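# Fit camshaft into engine case with timed gear mesh

## Task

Put the camshaft into the free-standing engine case: push its shaft fully home in the open front bearing so the large cam gear engages the small crank gear with correct timing, meaning the small gear's marked tooth lands in one of the two marked gaps on the large gear as they rotate. The engine case must end up still standing upright.

## Robot and tools

Robot: two arms, left_arm and right_arm, each with a parallel two-finger gripper and a wrist camera. Fixed cameras: cam_high; wrist cameras: cam_left_wrist, cam_right_wrist (all 672x504 images).

Frames. The scene frame has its origin at table-top height, halfway between the nominal arm bases; +z points up, +x points out over the table, and left_arm sits on the +y side (arm names do not match image sides). Calibrated bases: left_arm at (-0.045, +0.306, +0.002) m, quat_wxyz (+1.000, 0, 0, -0.024); right_arm at (+0.005, -0.240, +0.013) m, quat_wxyz (+1.000, 0, 0, +0.030). Each arm's hand poses, velocities and targets are reported in that arm's own base frame; the table and cam_high use the scene frame. The gripper's fingers point along its +z axis and spread along its y axis; end_effector_position is the point between the pads, just under 1 cm behind the tips. Printed positions can be off by a few cm, worse at long reach.

execute_actions(actions, cameras). actions is a list of actions; each action is a list of 1 to 15 rows, one row per 1/30 s control step; a short action repeats its final row to fill 15 steps. Every row has 14 numbers in [-1, 1]: left_arm dx, dy, dz, rx, ry, rz, opening, then right_arm in the same order, always all 14. dx..rz are an offset (not a pose) from that arm's Hand target as it was when the action began, along that arm's base axes; every row counts from that same start, not from the row before. Scale: 1.0 = 0.6 m of translation or 180 degrees; rx, ry, rz form one rotation vector, turning about the Hand target position. Sending the same offset again moves further. Six zeros re-command the current Hand target. opening is absolute: +1 fully open (~87 mm pad gap), +0.5 ~69 mm, 0 ~43 mm, -0.5 ~18 mm, -1 closed. cameras: list of names, ["all"], or []; an empty actions list returns images and the full state.

move(target, speed, blend, opening_speed, blocking, cameras). target is one 14-number row or a list of up to 15 rows, same layout and scale as above; every row is an offset from the Hand targets at the move's start, not from the previous row. Paths are straight, end together, take at least 0.5 s and are cut off after 10 s total. speed: m/s, 0.002 to 2.9, default 0.25 (rotation up to twice that in rad/s), one value or one per target. blend: metres of corner rounding per target; 0 means stop at each. opening_speed: change of opening per second, at least 0.2. blocking=false returns after about 0.5 s while the move continues. Moves do not avoid obstacles or the other arm; faster moves stray more and hit harder. The result adds a move: line: done, off_target, moving, held or fault, plus limits=paced (pose clipped) or limits=held (steps withheld).

wait(seconds 0-10, cameras) lets time pass holding commands. stop(cameras) brakes a running move. zoom_image(camera, region=[x0,y0,x1,y1]) magnifies a pixel box (at most 504x504) of the latest image of cam_high, cam_left_wrist or cam_right_wrist. finished_scene(scene) ends the scene (scene 1 or 2) irreversibly; the goal must hold without the robot.

Results: end_effector_position (m) and end_effector_quat_wxyz per arm in its base frame; Hand target (your last commanded pose after clipping, base for next offsets); Tool commands; grip_measured on the -1..+1 opening scale; Joint positions (gripper last, 0 closed to 1 open), Joint velocities (may say within noise), Joint torques (include arm weight; joints 1-3 wrap at ±28 N m); step readings of positions for action calls; motor temperatures.

Control notes: each step orientation is clipped to within 40 degrees of the measured one. Grippers often stop short or sag, tilting more at long reach; check the pose after each motion and send the missing offset. To grip, command about 0.04 below grip_measured at first contact; readings can be ~1 mm off. A blocked arm keeps pushing until commanded back past its gripper. Joint ranges (rad): waist -2.618 to 3.054, shoulder 0 to 3.142, elbow 0 to 3.142 (straight 2.901), wrist pitch ±1.571, wrist yaw ±1.571, wrist roll ±2.094.

Avoid: dropping parts or releasing them while moving, hitting the case or table hard, toppling the engine case, anything leaving the table, the two grippers or cameras touching or one gripper closing on the other, strain on camera cables, paths passing near an arm's own base, and sustained loads or unreachable targets that heat motors (MOTOR HOT at 75 °C, arm folds and idles at 90 °C). Loose objects may be nudged occasionally; the scene keeps running while you think.

Each tool is called after "Call:" as a command line: name --argument value for each argument, lists and objects as JSON in quotes; but a table of rows of numbers goes row by row, as --pt "numbers of a row", without its own name.

## Session

Call:
execute_actions --actions '[]'

Scene clock: 0.00 s.
left_arm: end_effector_position=(+0.3690, +0.0342, +0.0896) grip_measured=+0.998 end_effector_quat_wxyz=(+0.675, -0.122, +0.728, +0.012) | right_arm: end_effector_position=(+0.3693, -0.0262, +0.0922) grip_measured=+0.968 end_effector_quat_wxyz=(+0.684, +0.075, +0.724, -0.054)
Joint positions: left_arm=[0.045 1.537 0.199 1.249 -0.138 -0.161 0.999] | right_arm=[0.02 1.569 0.191 1.318 0.201 0.037 0.984]
Joint velocities: within noise
Joint torques (N m): no reading
Motor temperatures (°C): left_arm=[25 30 34 34 30 26 25] | right_arm=[26 39 35 40 28 27 32]
Heat: left arm: 34 °C; right arm: 40 °C.
Hand target: left_arm +0.3707, +0.0344, +0.0934; +0.679, -0.122, +0.724, +0.012 | right_arm +0.3715, -0.0262, +0.0978; +0.690, +0.076, +0.718, -0.053
Tool commands: left_gripper/opening=+1.0 right_gripper/opening=+1.0

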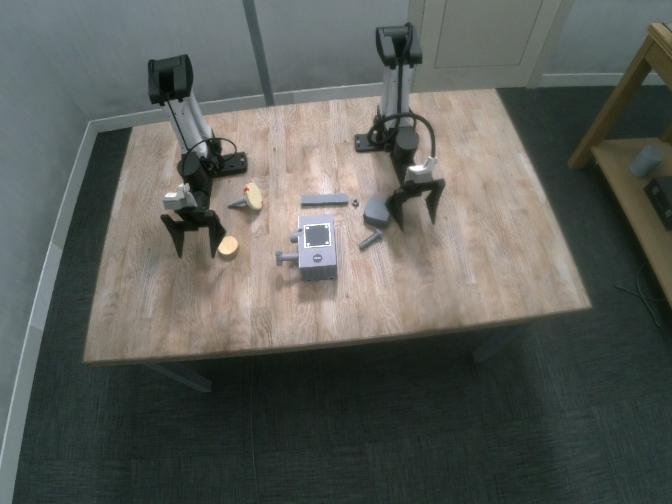

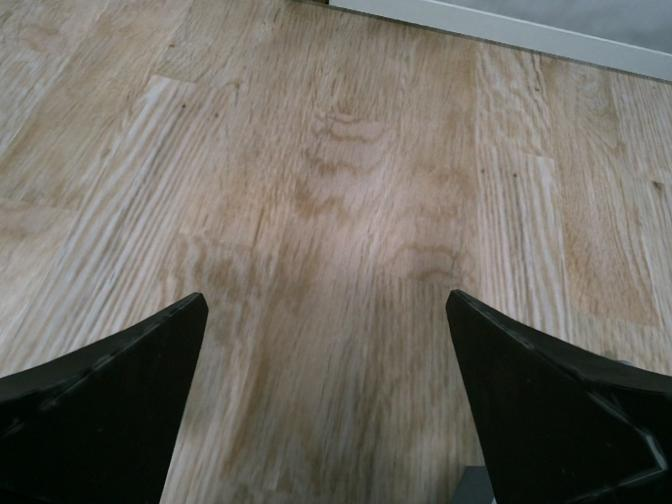

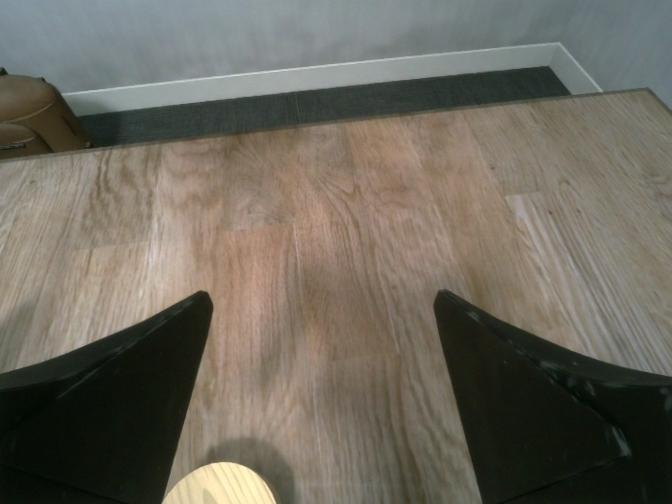

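Call:
zoom_image --camera "cam_high" --region '[270, 180, 400, 290]'

Call:
zoom_image --camera "cam_high" --region '[210, 165, 290, 265]'

Scaled by 3.877 from the camera's 672x504 image, which has a finer 960x720 frame.

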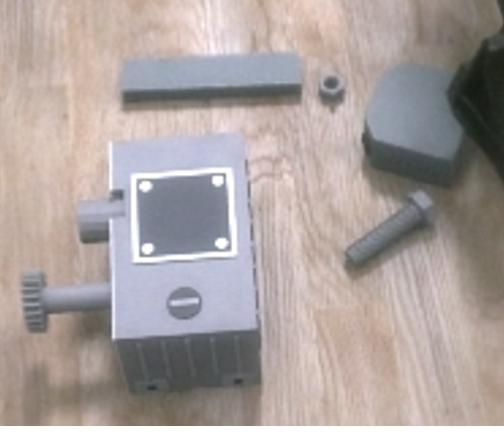

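Scaled by 5.040 from the camera's 672x504 image, which has a finer 960x720 frame.

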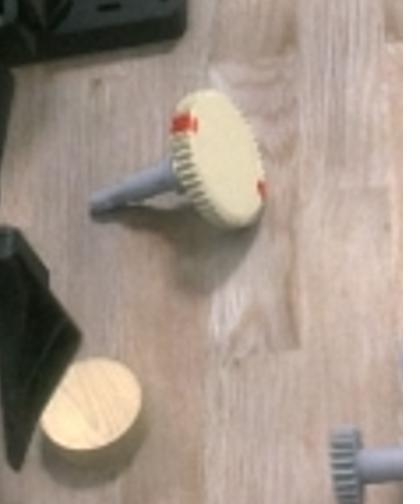

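Call:
move --target '[0,0,0,0,0,0,1, -0.3,0.05,0.3,0,0.4,0,1]' --speed 0.4 --cameras '["all"]'

Scene clock: 69.03 s.
left_arm: end_effector_position=(+0.3690, +0.0342, +0.0896) grip_measured=+0.998 end_effector_quat_wxyz=(+0.675, -0.122, +0.728, +0.012) | right_arm: end_effector_position=(+0.1931, +0.0017, +0.2711) grip_measured=+0.968 end_effector_quat_wxyz=(+0.228, +0.019, +0.971, -0.069)
Joint positions: left_arm=[0.045 1.537 0.199 1.249 -0.138 -0.161 0.999] | right_arm=[0.171 1.199 1.611 -1.551 0.216 0.162 0.984]
Joint torques (N m): left_arm=[-0.28 -4.12 5.94 2.23 0.01 -0.08] | right_arm=[0.49 -2.14 5.96 0.92 0.08 -0.01]
Motor temperatures (°C): left_arm=[24 31 35 45 29 26 25] | right_arm=[26 39 36 44 28 27 31]
Heat: left arm: 45 °C; right arm: 44 °C.
Hand target: left_arm +0.3707, +0.0344, +0.0934; +0.679, -0.122, +0.724, +0.012 | right_arm +0.1915, +0.0039, +0.2777; +0.136, +0.030, +0.986, -0.087
Off the commanded pose: left_arm 0.004 m, 1 deg | right_arm 0.007 m, 11 deg.
joint sent to its limit (right arm) — joint 4 (wrist pitch), lower limit. The joint targets are off in orientation, not in position.
move: off_target (right_arm)

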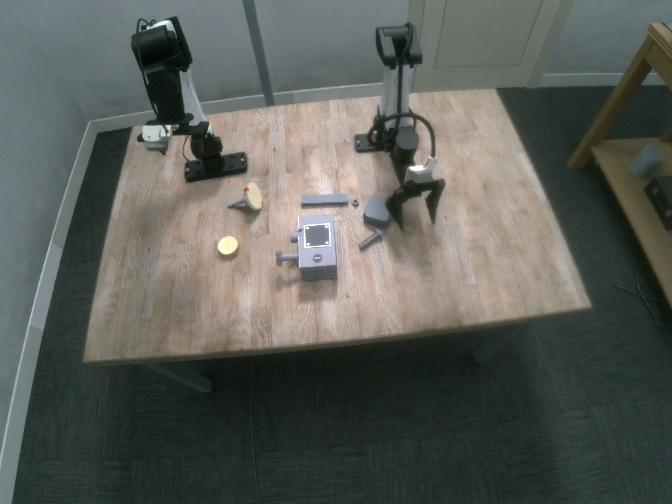

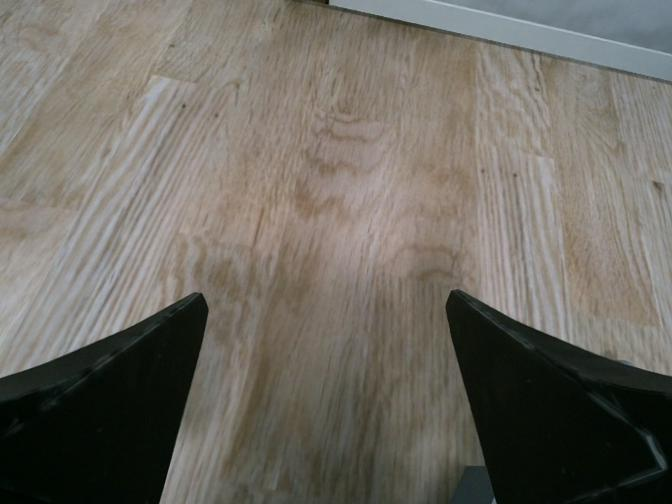

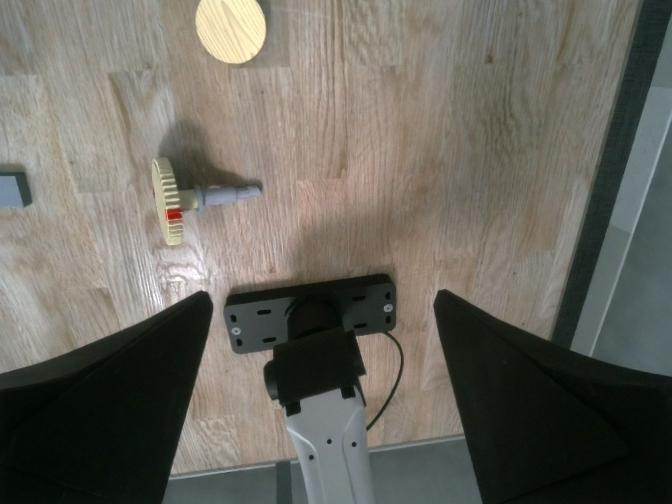

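Call:
zoom_image --camera "cam_right_wrist" --region '[130, 130, 290, 260]'

Call:
zoom_image --camera "cam_high" --region '[190, 165, 350, 285]'

Scaled by 3.150 from the camera's 672x504 image, which has a finer 960x720 frame.

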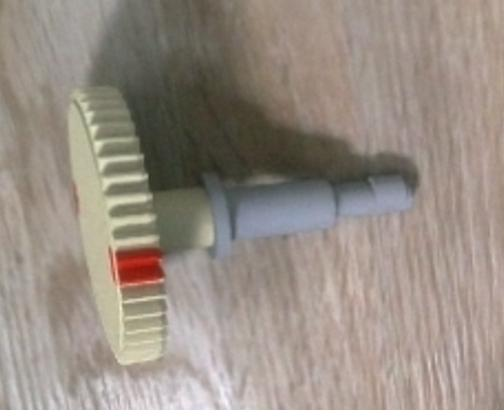

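Scaled by 3.150 from the camera's 672x504 image, which has a finer 960x720 frame.

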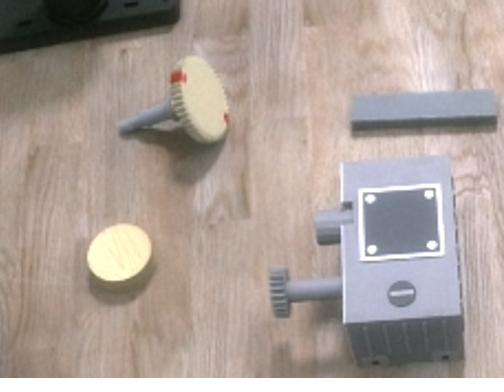

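Call:
move --target '[0,0,0,0,0,0,1, 0.081,-0.04,-0.18,0.244,-0.363,0.340,1]' --speed 0.5 --cameras '["cam_high","cam_right_wrist"]'

Scene clock: 105.73 s.
left_arm: end_effector_position=(+0.3690, +0.0342, +0.0896) grip_measured=+0.998 end_effector_quat_wxyz=(+0.675, -0.122, +0.728, +0.012) | right_arm: end_effector_position=(+0.2387, -0.0190, +0.1644) grip_measured=+0.968 end_effector_quat_wxyz=(+0.589, -0.305, +0.701, +0.262)
Joint positions: left_arm=[0.045 1.537 0.199 1.249 -0.138 -0.161 0.999] | right_arm=[-0.84 1.443 0.897 -1.544 -1.375 -2.091 0.984]
Joint torques (N m): left_arm=[-0.28 -4.14 5.94 2.23 0.01 -0.08] | right_arm=[0.88 -3.45 5.86 -0.61 -0.49 -0.12]
Heat: left arm: 47 °C; right arm: 40 °C.
Hand target: left_arm +0.3707, +0.0344, +0.0934; +0.679, -0.122, +0.724, +0.012 | right_arm +0.2401, -0.0202, +0.1697; +0.613, -0.354, +0.611, +0.355
Off the commanded pose: left_arm 0.004 m, 1 deg | right_arm 0.006 m, 16 deg.
joint sent to its limit (right arm) — joint 4 (wrist pitch), lower limit. The joint targets are off in orientation, not in position.
move: off_target (right_arm)
Images, in order (width x height): cam_high 672x504, cam_right_wrist 672x504.

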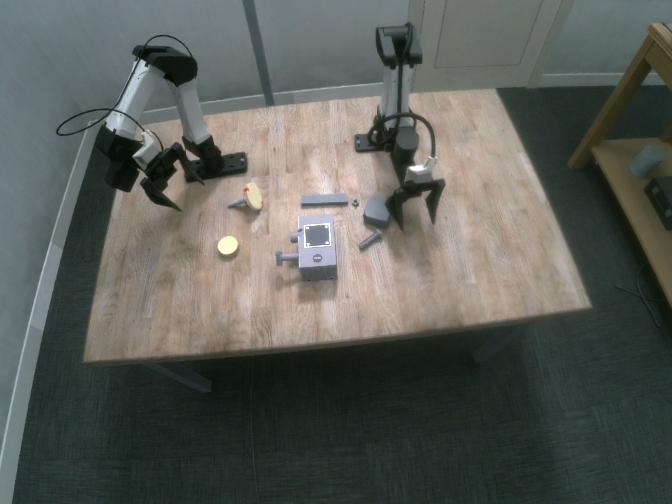

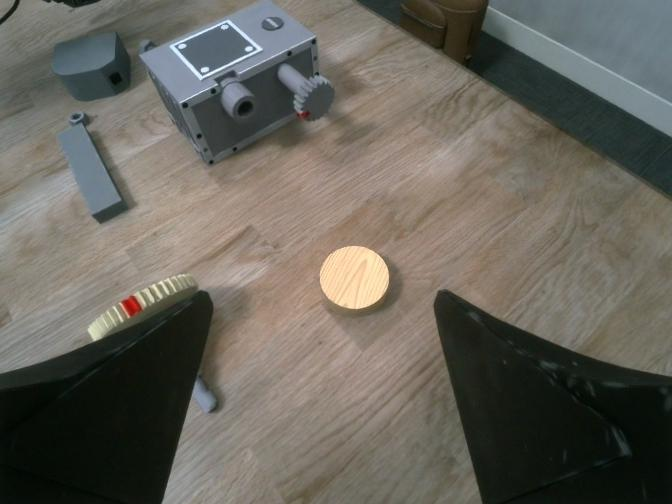

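Call:
zoom_image --camera "cam_right_wrist" --region '[130, 0, 350, 165]'

Call:
zoom_image --camera "cam_right_wrist" --region '[60, 250, 240, 430]'

Scaled by 2.291 from the camera's 672x504 image, which has a finer 960x720 frame.

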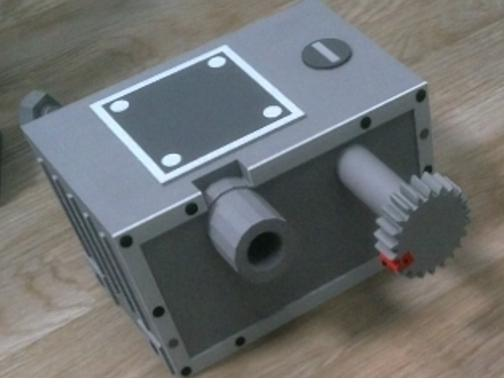

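Scaled by 2.800 from the camera's 672x504 image, which has a finer 960x720 frame.

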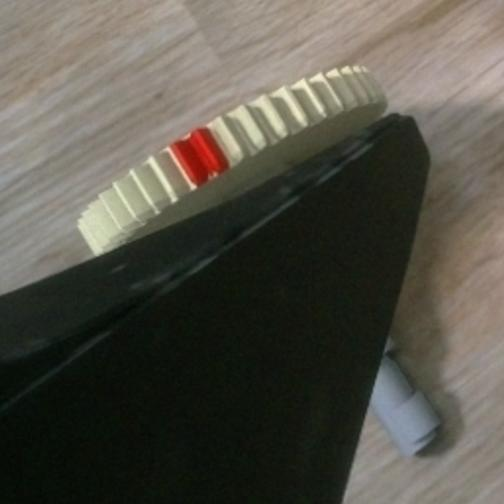

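Call:
move --target '[0,0,0,0,0,0,1, -0.063,0.213,0.133,0.084,0.604,-0.564,1]' --speed 0.5 --cameras '["cam_high","cam_right_wrist"]'

Scene clock: 165.70 s.
left_arm: end_effector_position=(+0.3690, +0.0342, +0.0896) grip_measured=+0.998 end_effector_quat_wxyz=(+0.675, -0.122, +0.728, +0.012) | right_arm: end_effector_position=(+0.2053, +0.1092, +0.2451) grip_measured=+0.968 end_effector_quat_wxyz=(+0.065, +0.603, +0.786, +0.122)
Joint positions: left_arm=[0.045 1.537 0.199 1.249 -0.138 -0.161 0.999] | right_arm=[0.278 1.25 1.502 -1.547 -0.041 1.593 0.984]
Joint torques (N m): left_arm=[-0.29 -4.14 5.96 2.22 0.01 -0.07] | right_arm=[-0.51 -3.3 4.96 0.55 0.01 0]
Motor temperatures (°C): left_arm=[24 31 35 48 28 25 25] | right_arm=[26 37 39 37 28 26 30]
Heat: left arm: 48 °C; right arm: 39 °C.
Hand target: left_arm +0.3707, +0.0344, +0.0934; +0.679, -0.122, +0.724, +0.012 | right_arm +0.2023, +0.1075, +0.2495; +0.000, +0.616, +0.788, +0.000
Off the commanded pose: left_arm 0.004 m, 1 deg | right_arm 0.006 m, 16 deg.
joint sent to its limit (right arm) — joint 4 (wrist pitch), lower limit. The joint targets are off in orientation, not in position.
move: off_target (right_arm)
Images, in order (width x height): cam_high 672x504, cam_right_wrist 672x504.

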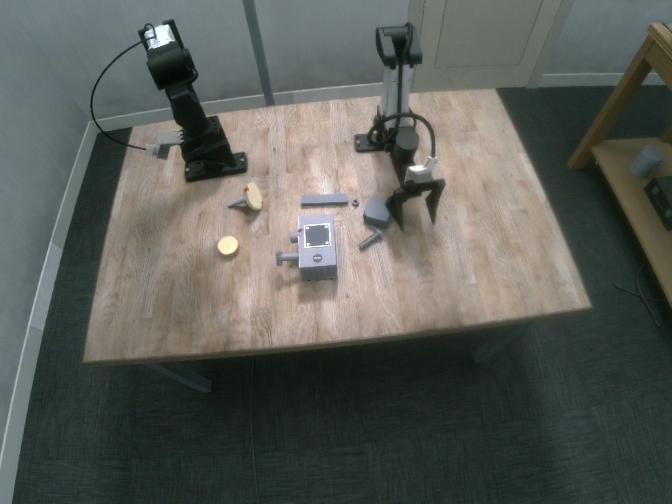

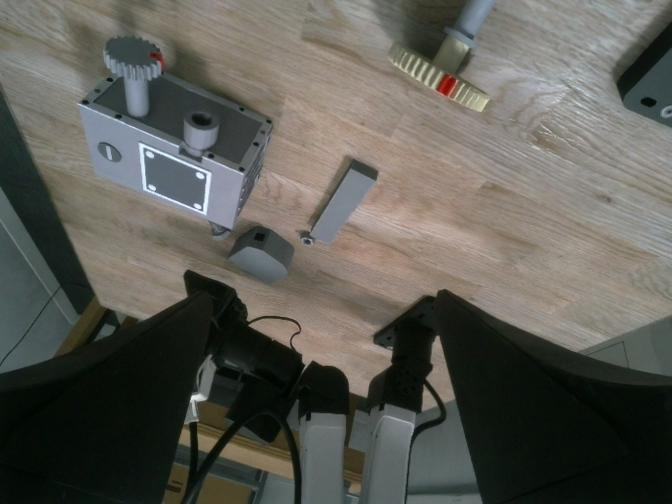

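Call:
move --target '[0,0,0,0,0,0,1, 0,0,-0.2,0,0,0,1]' --speed 0.4 --cameras '["cam_high","cam_right_wrist"]'

Scene clock: 174.70 s.
left_arm: end_effector_position=(+0.3690, +0.0342, +0.0896) grip_measured=+0.998 end_effector_quat_wxyz=(+0.675, -0.122, +0.728, +0.012) | right_arm: end_effector_position=(+0.2005, +0.1074, +0.1319) grip_measured=+0.968 end_effector_quat_wxyz=(-0.008, +0.616, +0.788, +0.000)
Joint positions: left_arm=[0.045 1.537 0.199 1.249 -0.138 -0.161 0.999] | right_arm=[0.298 1.385 1.176 -1.371 -0.012 1.625 0.984]
Joint torques (N m): left_arm=[-0.28 -4.12 5.96 2.23 0.01 -0.07] | right_arm=[0.91 -3.77 4.05 0.32 0.23 0.03]
Heat: left arm: 49 °C; right arm: 39 °C.
Hand target: left_arm +0.3707, +0.0344, +0.0934; +0.679, -0.122, +0.724, +0.012 | right_arm +0.2023, +0.1076, +0.1295; -0.001, +0.616, +0.788, +0.000
Off the commanded pose: left_arm 0.004 m, 1 deg | right_arm 0.003 m, 1 deg.
move: done
Images, in order (width x height): cam_high 672x504, cam_right_wrist 672x504.

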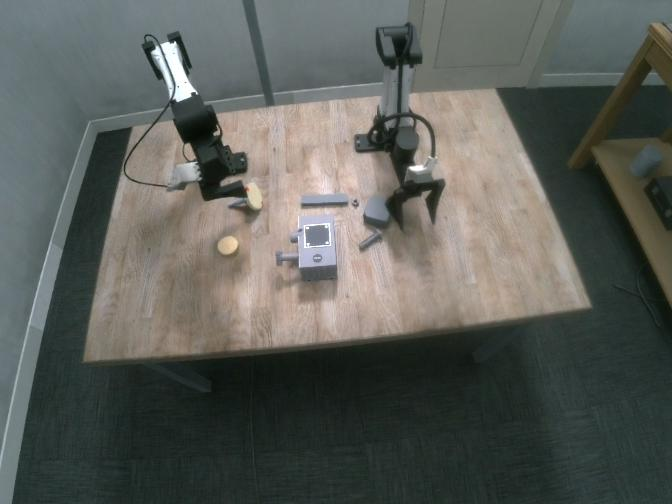

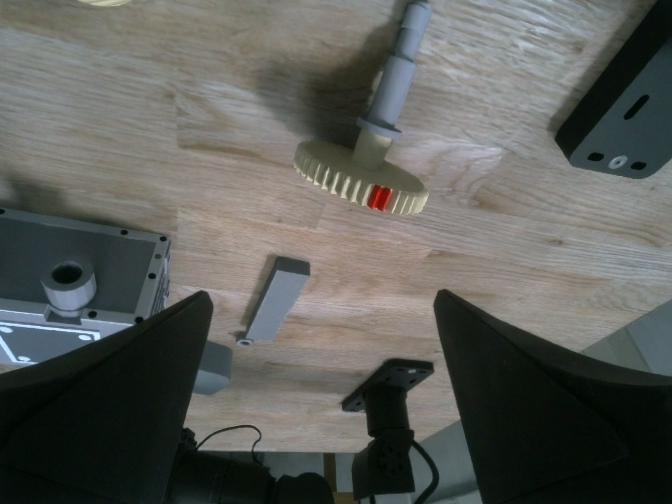

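Call:
move --target '[0,0,0,0,0,0,1, -0.031,-0.0335,-0.042,0,0,-0.067,1]' --speed 0.3 --cameras '["cam_right_wrist"]'

Scene clock: 204.70 s.
left_arm: end_effector_position=(+0.3690, +0.0342, +0.0896) grip_measured=+0.998 end_effector_quat_wxyz=(+0.675, -0.122, +0.728, +0.012) | right_arm: end_effector_position=(+0.1819, +0.0902, +0.1056) grip_measured=+0.968 end_effector_quat_wxyz=(-0.009, +0.690, +0.723, -0.004)
Joint positions: left_arm=[0.045 1.537 0.199 1.249 -0.138 -0.161 0.999] | right_arm=[0.248 1.272 0.988 -1.303 -0.011 1.772 0.984]
Joint torques (N m): left_arm=[-0.28 -4.14 5.96 2.23 0.01 -0.08] | right_arm=[-0.39 -3.92 3.73 0.28 0.21 0.01]
Heat: left arm: 49 °C; right arm: 38 °C.
Hand target: left_arm +0.3707, +0.0344, +0.0934; +0.679, -0.122, +0.724, +0.012 | right_arm +0.1838, +0.0875, +0.1043; +0.000, +0.695, +0.719, +0.000
Off the commanded pose: left_arm 0.004 m, 1 deg | right_arm 0.004 m, 1 deg.
move: done
Images, in order (width x height): cam_right_wrist 672x504.

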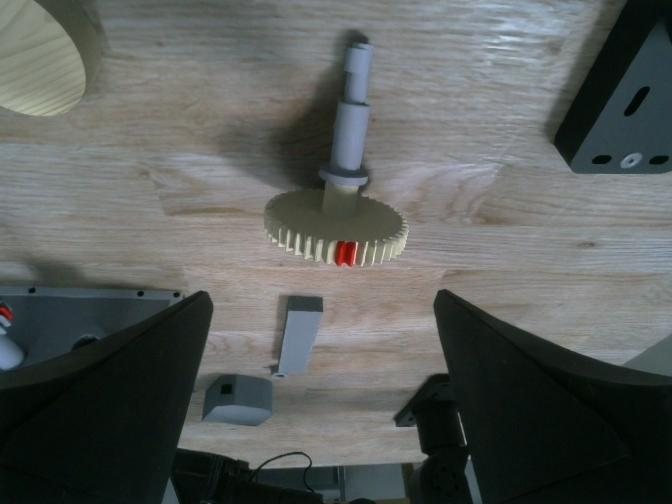

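Call:
move --target '[0,0,0,0,0,0,1, -0.012,-0.032,-0.061,0.128,-0.002,-0.033,1]' --speed 0.2 --cameras '["cam_high","cam_right_wrist"]'

Scene clock: 246.03 s.
left_arm: end_effector_position=(+0.3690, +0.0342, +0.0896) grip_measured=+0.998 end_effector_quat_wxyz=(+0.675, -0.122, +0.728, +0.012) | right_arm: end_effector_position=(+0.1760, +0.0684, +0.0704) grip_measured=+0.968 end_effector_quat_wxyz=(-0.135, +0.717, +0.669, +0.142)
Joint positions: left_arm=[0.045 1.537 0.199 1.249 -0.138 -0.161 0.999] | right_arm=[-0.217 1.251 0.714 -1.099 -0.389 1.412 0.984]
Joint torques (N m): left_arm=[-0.29 -4.12 5.94 2.23 0.01 -0.07] | right_arm=[-0.49 -1.73 3.63 0.21 -0.23 -0.11]
Heat: left arm: 50 °C; right arm: 36 °C.
Hand target: left_arm +0.3707, +0.0344, +0.0934; +0.679, -0.122, +0.724, +0.012 | right_arm +0.1766, +0.0682, +0.0677; -0.137, +0.717, +0.668, +0.145
Off the commanded pose: left_arm 0.004 m, 1 deg | right_arm 0.003 m, 0 deg.
move: done
Images, in order (width x height): cam_high 672x504, cam_right_wrist 672x504.

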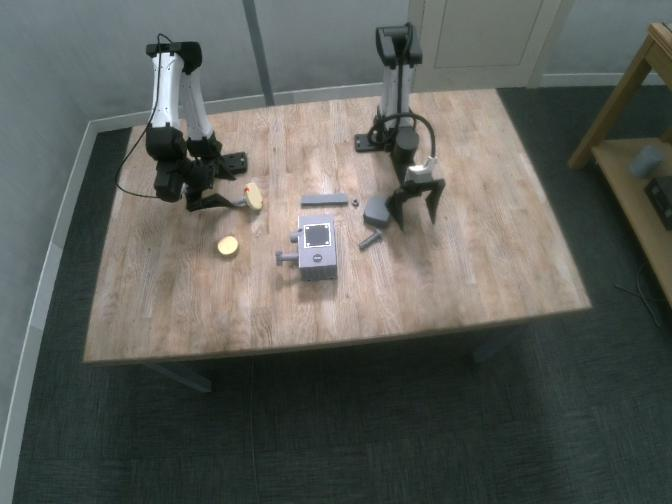

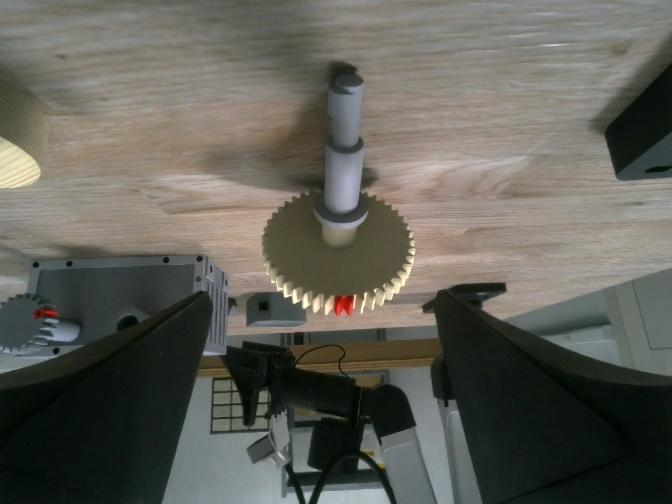

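Call:
zoom_image --camera "cam_right_wrist" --region '[240, 50, 440, 330]'

Call:
zoom_image --camera "cam_high" --region '[150, 150, 350, 290]'

Scaled by 1.800 from the camera's 672x504 image, which has a finer 960x720 frame.

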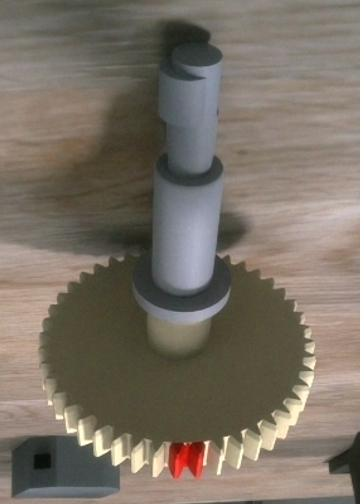

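Scaled by 2.520 from the camera's 672x504 image, which has a finer 960x720 frame.

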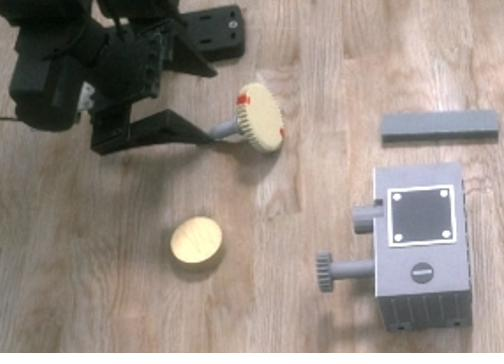

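Call:
move --target '[0,0,0,0,0,0,1, -0.0023,-0.0384,0.0923,0,0,0,1]' --speed 0.25 --cameras '["cam_right_wrist"]'

Call:
zoom_image --camera "cam_right_wrist" --region '[240, 50, 440, 330]'

Scene clock: 303.70 s.
left_arm: end_effector_position=(+0.3690, +0.0342, +0.0896) grip_measured=+0.998 end_effector_quat_wxyz=(+0.675, -0.122, +0.728, +0.012) | right_arm: end_effector_position=(+0.1731, +0.0481, +0.1173) grip_measured=+0.968 end_effector_quat_wxyz=(-0.144, +0.717, +0.666, +0.144)
Joint positions: left_arm=[0.045 1.537 0.199 1.249 -0.138 -0.161 0.999] | right_arm=[-0.344 1.251 0.895 -1.345 -0.391 1.275 0.984]
Joint torques (N m): left_arm=[-0.28 -4.14 5.94 2.23 0.01 -0.07] | right_arm=[-0.46 -2.66 6.37 -0.18 -0.09 -0.11]
Heat: left arm: 51 °C; right arm: 35 °C.
Hand target: left_arm +0.3707, +0.0344, +0.0934; +0.679, -0.122, +0.724, +0.012 | right_arm +0.1752, +0.0452, +0.1231; -0.137, +0.717, +0.667, +0.145
Off the commanded pose: left_arm 0.004 m, 1 deg | right_arm 0.007 m, 1 deg.
move: done
Images, in order (width x height): cam_right_wrist 672x504.

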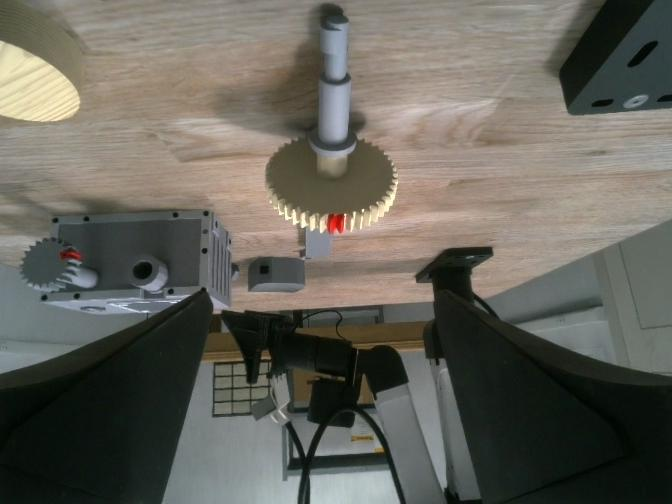

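Scaled by 1.800 from the camera's 672x504 image, which has a finer 960x720 frame.

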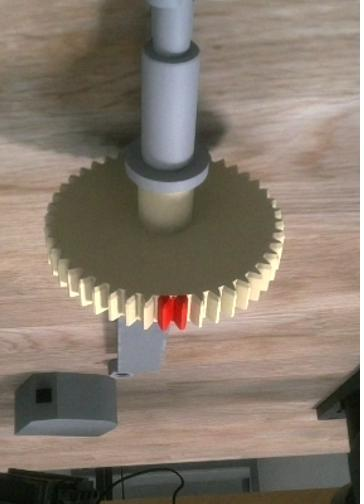

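Call:
move --target '[0,0,0,0,0,0,1, -0.0045,0.0518,-0.0977,0,0,0,1]' --speed 0.2 --cameras '["cam_high","cam_right_wrist"]'

Call:
zoom_image --camera "cam_right_wrist" --region '[200, 50, 460, 330]'

Call:
zoom_image --camera "cam_high" --region '[160, 150, 280, 230]'

Scene clock: 342.37 s.
left_arm: end_effector_position=(+0.3690, +0.0342, +0.0896) grip_measured=+0.998 end_effector_quat_wxyz=(+0.675, -0.122, +0.728, +0.012) | right_arm: end_effector_position=(+0.1722, +0.0745, +0.0660) grip_measured=+0.968 end_effector_quat_wxyz=(-0.139, +0.718, +0.667, +0.142)
Joint positions: left_arm=[0.045 1.537 0.199 1.249 -0.138 -0.161 0.999] | right_arm=[-0.19 1.238 0.685 -1.078 -0.395 1.441 0.984]
Joint torques (N m): left_arm=[-0.29 -4.12 5.94 2.22 0.01 -0.07] | right_arm=[0.85 -2.81 3.55 0.23 -0.2 0.06]
Motor temperatures (°C): left_arm=[24 30 34 52 27 25 24] | right_arm=[25 34 38 32 27 26 29]
Heat: left arm: 52 °C; right arm: 38 °C.
Hand target: left_arm +0.3707, +0.0344, +0.0934; +0.679, -0.122, +0.724, +0.012 | right_arm +0.1725, +0.0763, +0.0645; -0.137, +0.717, +0.668, +0.145
Off the commanded pose: left_arm 0.004 m, 1 deg | right_arm 0.002 m, 1 deg.
move: done
Images, in order (width x height): cam_high 672x504, cam_right_wrist 672x504.

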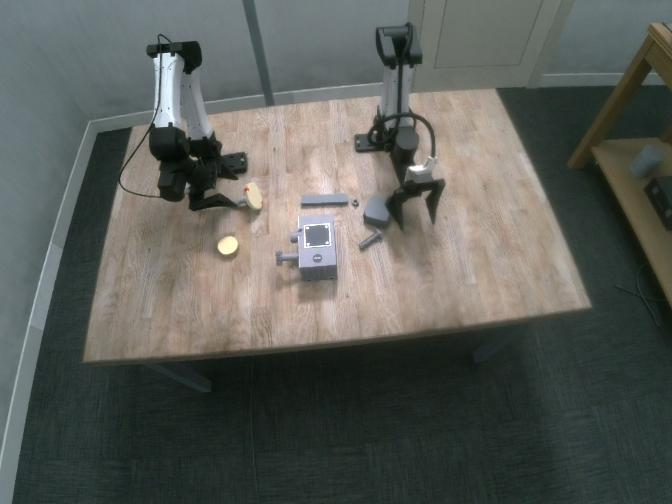

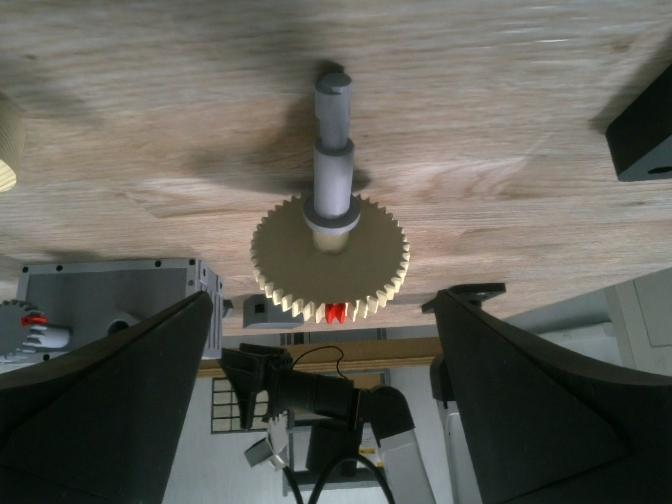

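Scaled by 1.800 from the camera's 672x504 image, which has a finer 960x720 frame.

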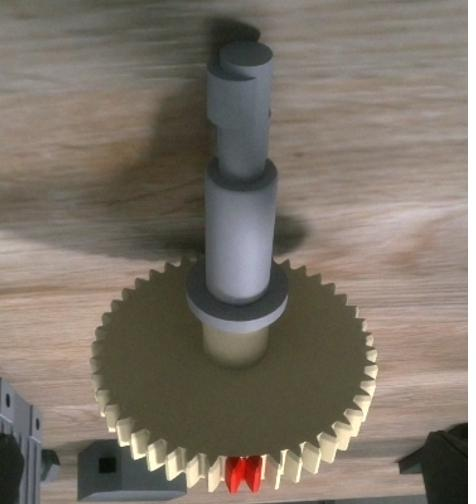

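Scaled by 4.200 from the camera's 672x504 image, which has a finer 960x720 frame.

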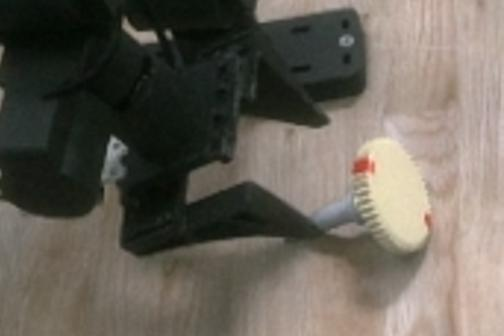

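Call:
move --target '[0,0,0,0,0,0,1, -0.001,0.0203,-0.0367,0,0,0,1]' --speed 0.15 --cameras '["cam_high","cam_right_wrist"]'

Call:
zoom_image --camera "cam_right_wrist" --region '[200, 50, 460, 330]'

Call:
zoom_image --camera "cam_high" --region '[160, 150, 280, 230]'

Scene clock: 355.63 s.
left_arm: end_effector_position=(+0.3690, +0.0342, +0.0896) grip_measured=+0.998 end_effector_quat_wxyz=(+0.675, -0.122, +0.728, +0.012) | right_arm: end_effector_position=(+0.1725, +0.0864, +0.0455) grip_measured=+0.968 end_effector_quat_wxyz=(-0.134, +0.717, +0.668, +0.145)
Joint positions: left_arm=[0.045 1.537 0.199 1.249 -0.138 -0.161 0.999] | right_arm=[-0.118 1.243 0.603 -0.949 -0.396 1.519 0.984]
Joint torques (N m): left_arm=[-0.28 -4.12 5.96 2.23 0.01 -0.07] | right_arm=[0.84 -1.61 3.45 0.3 -0.22 0.03]
Heat: left arm: 52 °C; right arm: 37 °C.
Hand target: left_arm +0.3707, +0.0344, +0.0934; +0.679, -0.122, +0.724, +0.012 | right_arm +0.1719, +0.0885, +0.0425; -0.137, +0.717, +0.668, +0.146
Off the commanded pose: left_arm 0.004 m, 1 deg | right_arm 0.004 m, 0 deg.
move: done
Images, in order (width x height): cam_high 672x504, cam_right_wrist 672x504.

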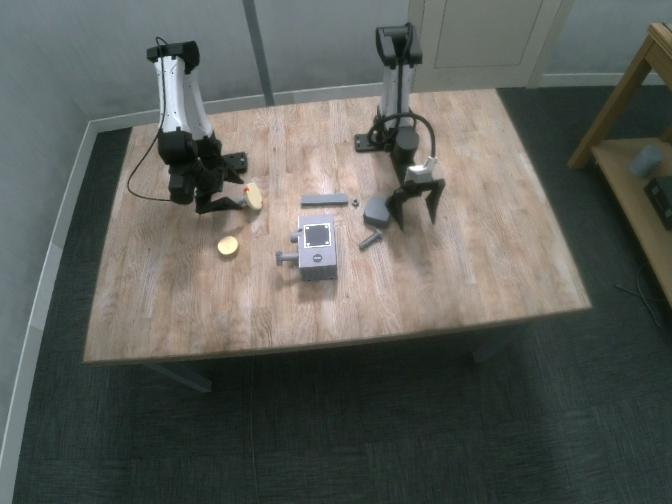

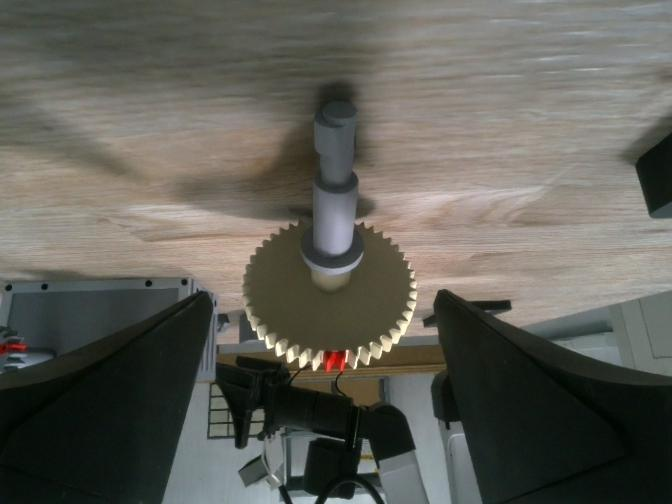

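Scaled by 1.800 from the camera's 672x504 image, which has a finer 960x720 frame.

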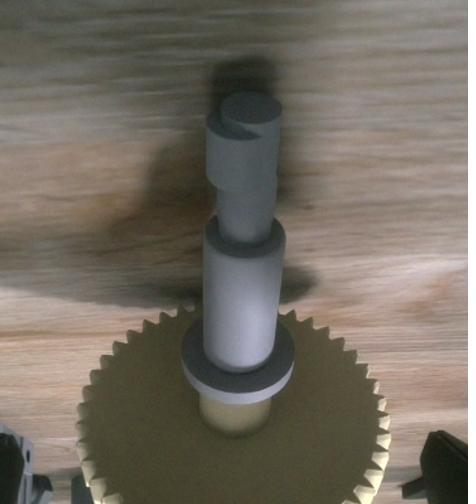

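Scaled by 4.200 from the camera's 672x504 image, which has a finer 960x720 frame.

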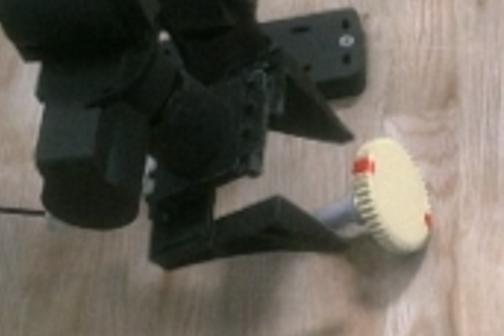

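Call:
move --target '[0,0,0,0,0,0,1, 0,0.0085,-0.0185,0,0,0,1]' --speed 0.1 --cameras '["cam_high","cam_right_wrist"]'

Call:
zoom_image --camera "cam_right_wrist" --region '[200, 150, 460, 430]'

Call:
zoom_image --camera "cam_high" --region '[190, 160, 280, 220]'

Scene clock: 369.37 s.
left_arm: end_effector_position=(+0.3690, +0.0342, +0.0896) grip_measured=+0.998 end_effector_quat_wxyz=(+0.675, -0.122, +0.728, +0.012) | right_arm: end_effector_position=(+0.1728, +0.0913, +0.0342) grip_measured=+0.968 end_effector_quat_wxyz=(-0.134, +0.718, +0.668, +0.145)
Joint positions: left_arm=[0.045 1.537 0.199 1.249 -0.138 -0.161 0.999] | right_arm=[-0.088 1.261 0.565 -0.881 -0.396 1.553 0.984]
Joint torques (N m): left_arm=[-0.29 -4.14 5.96 2.23 0.01 -0.07] | right_arm=[0.9 -1.61 3.41 0.34 -0.22 0.02]
Heat: left arm: 52 °C; right arm: 36 °C.
Hand target: left_arm +0.3707, +0.0344, +0.0934; +0.679, -0.122, +0.724, +0.012 | right_arm +0.1719, +0.0936, +0.0314; -0.137, +0.717, +0.668, +0.145
Off the commanded pose: left_arm 0.004 m, 1 deg | right_arm 0.004 m, 0 deg.
move: done
Images, in order (width x height): cam_high 672x504, cam_right_wrist 672x504.

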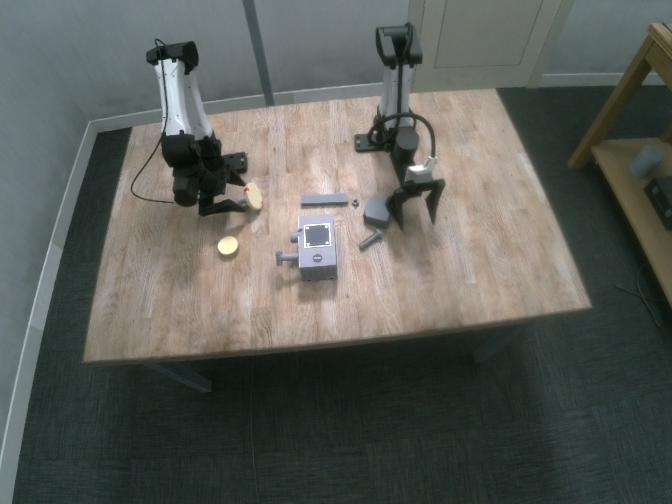

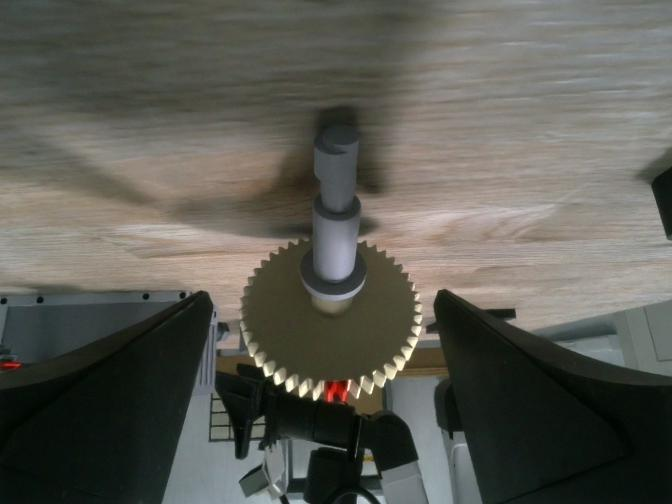

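Scaled by 1.800 from the camera's 672x504 image, which has a finer 960x720 frame.

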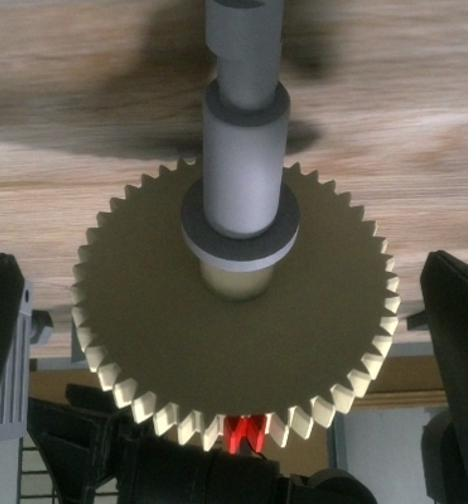

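Scaled by 5.600 from the camera's 672x504 image, which has a finer 960x720 frame.

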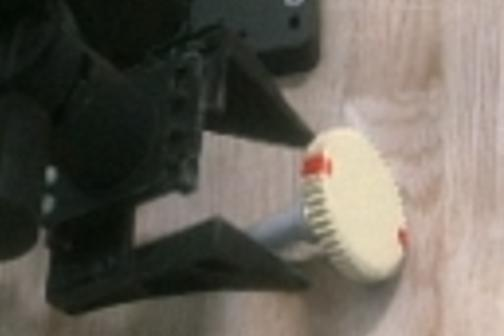

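Call:
move --target '[0,0,0,0,0,0,1, -0.0025,0.0127,-0.0128,0,0,0,1]' --speed 0.1 --cameras '["cam_high","cam_right_wrist"]'

Call:
zoom_image --camera "cam_right_wrist" --region '[200, 150, 460, 430]'

Call:
zoom_image --camera "cam_high" --region '[190, 160, 280, 220]'

Scene clock: 389.00 s.
left_arm: end_effector_position=(+0.3690, +0.0342, +0.0896) grip_measured=+0.998 end_effector_quat_wxyz=(+0.675, -0.122, +0.728, +0.012) | right_arm: end_effector_position=(+0.1714, +0.0990, +0.0265) grip_measured=+0.968 end_effector_quat_wxyz=(-0.134, +0.717, +0.668, +0.145)
Joint positions: left_arm=[0.045 1.537 0.199 1.249 -0.138 -0.161 0.999] | right_arm=[-0.042 1.264 0.533 -0.826 -0.397 1.602 0.984]
Joint torques (N m): left_arm=[-0.29 -4.12 5.94 2.22 0.01 -0.08] | right_arm=[0.87 -1.62 3.37 0.4 -0.22 0.02]
Heat: left arm: 52 °C; right arm: 36 °C.
Hand target: left_arm +0.3707, +0.0344, +0.0934; +0.679, -0.122, +0.724, +0.012 | right_arm +0.1703, +0.1013, +0.0236; -0.137, +0.717, +0.668, +0.145
Off the commanded pose: left_arm 0.004 m, 1 deg | right_arm 0.004 m, 0 deg.
move: done
Images, in order (width x height): cam_high 672x504, cam_right_wrist 672x504.

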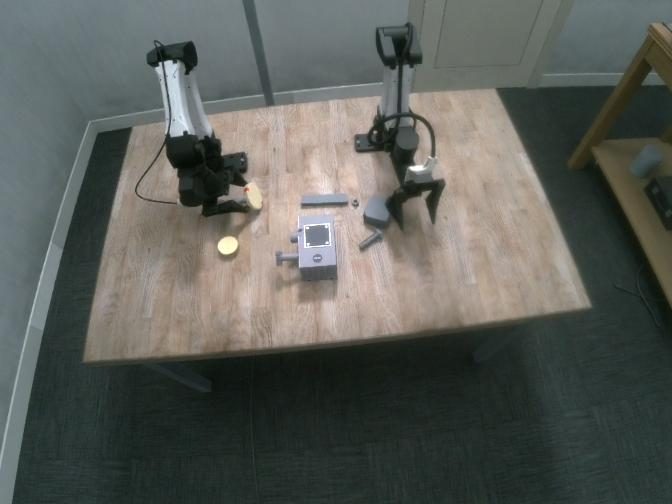

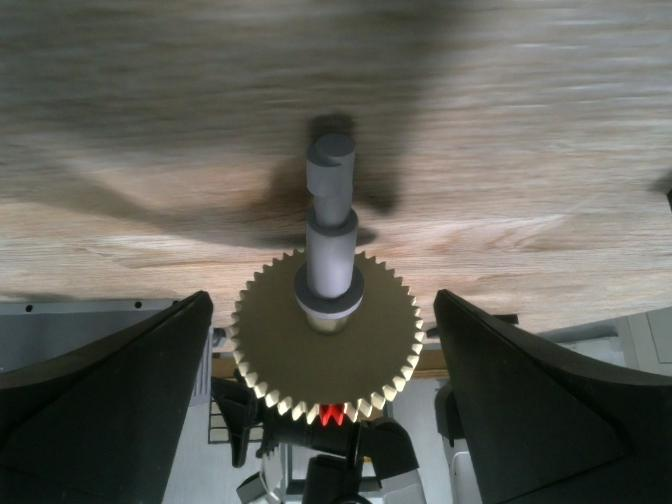

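Scaled by 1.800 from the camera's 672x504 image, which has a finer 960x720 frame.

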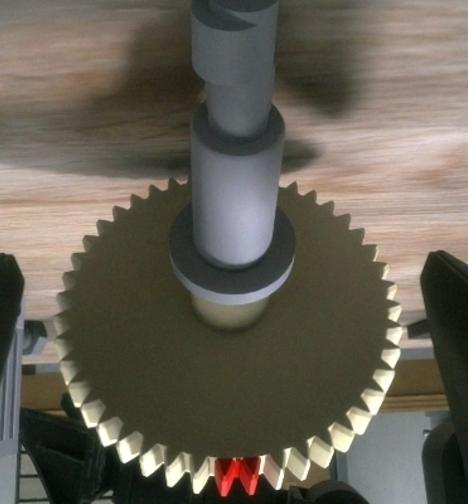

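Scaled by 5.600 from the camera's 672x504 image, which has a finer 960x720 frame.

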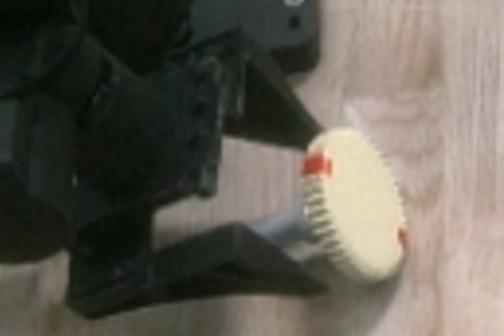

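Call:
move --target '[0,0,0,0,0,0,1, 0,-0.005,0.005,0,0,0,-0.35]' --speed 0.1 --opening_speed 1.0 --cameras '["cam_high","cam_right_wrist"]'

Call:
zoom_image --camera "cam_right_wrist" --region '[200, 150, 460, 430]'

Scene clock: 406.63 s.
left_arm: end_effector_position=(+0.3690, +0.0342, +0.0896) grip_measured=+0.998 end_effector_quat_wxyz=(+0.675, -0.122, +0.728, +0.012) | right_arm: end_effector_position=(+0.1717, +0.0985, +0.0265) grip_measured=-0.350 end_effector_quat_wxyz=(-0.133, +0.717, +0.669, +0.146)
Joint positions: left_arm=[0.045 1.537 0.199 1.249 -0.138 -0.161 0.999] | right_arm=[-0.045 1.264 0.533 -0.825 -0.397 1.597 0.325]
Joint torques (N m): left_arm=[-0.29 -4.12 5.94 2.23 0.01 -0.08] | right_arm=[-0.49 -2.02 4.14 0.16 -0.21 -0.09]
Heat: left arm: 52 °C; right arm: 35 °C.
Hand target: left_arm +0.3707, +0.0344, +0.0934; +0.679, -0.122, +0.724, +0.012 | right_arm +0.1704, +0.0982, +0.0266; -0.137, +0.717, +0.667, +0.145
Off the commanded pose: left_arm 0.004 m, 1 deg | right_arm 0.001 m, 1 deg.
move: done
Images, in order (width x height): cam_high 672x504, cam_right_wrist 672x504.

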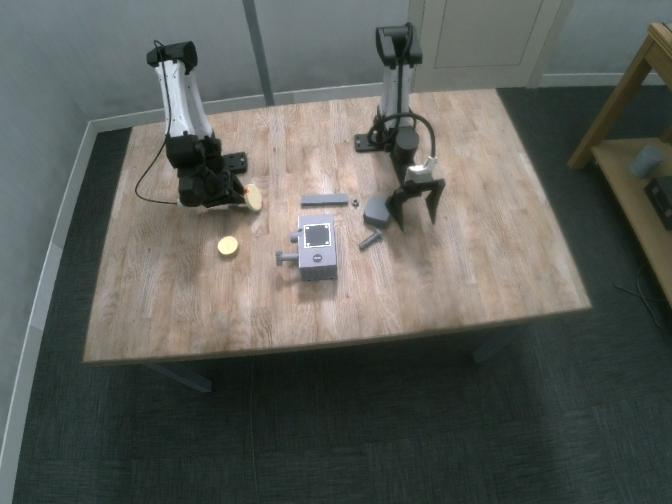

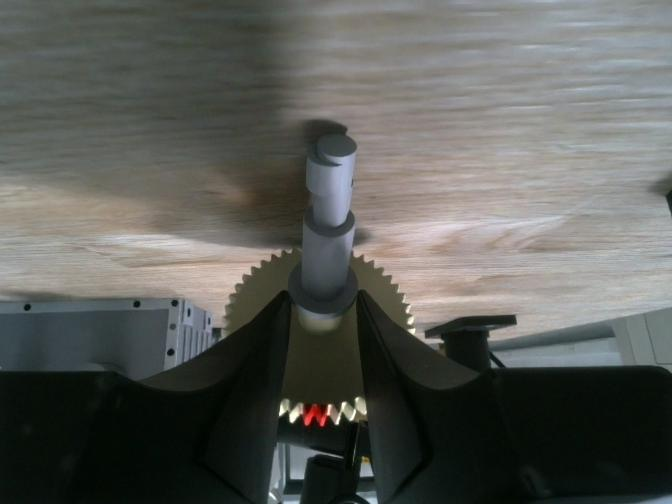

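Scaled by 1.800 from the camera's 672x504 image, which has a finer 960x720 frame.

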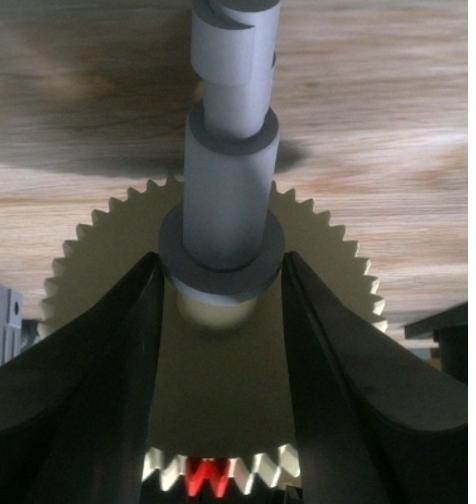

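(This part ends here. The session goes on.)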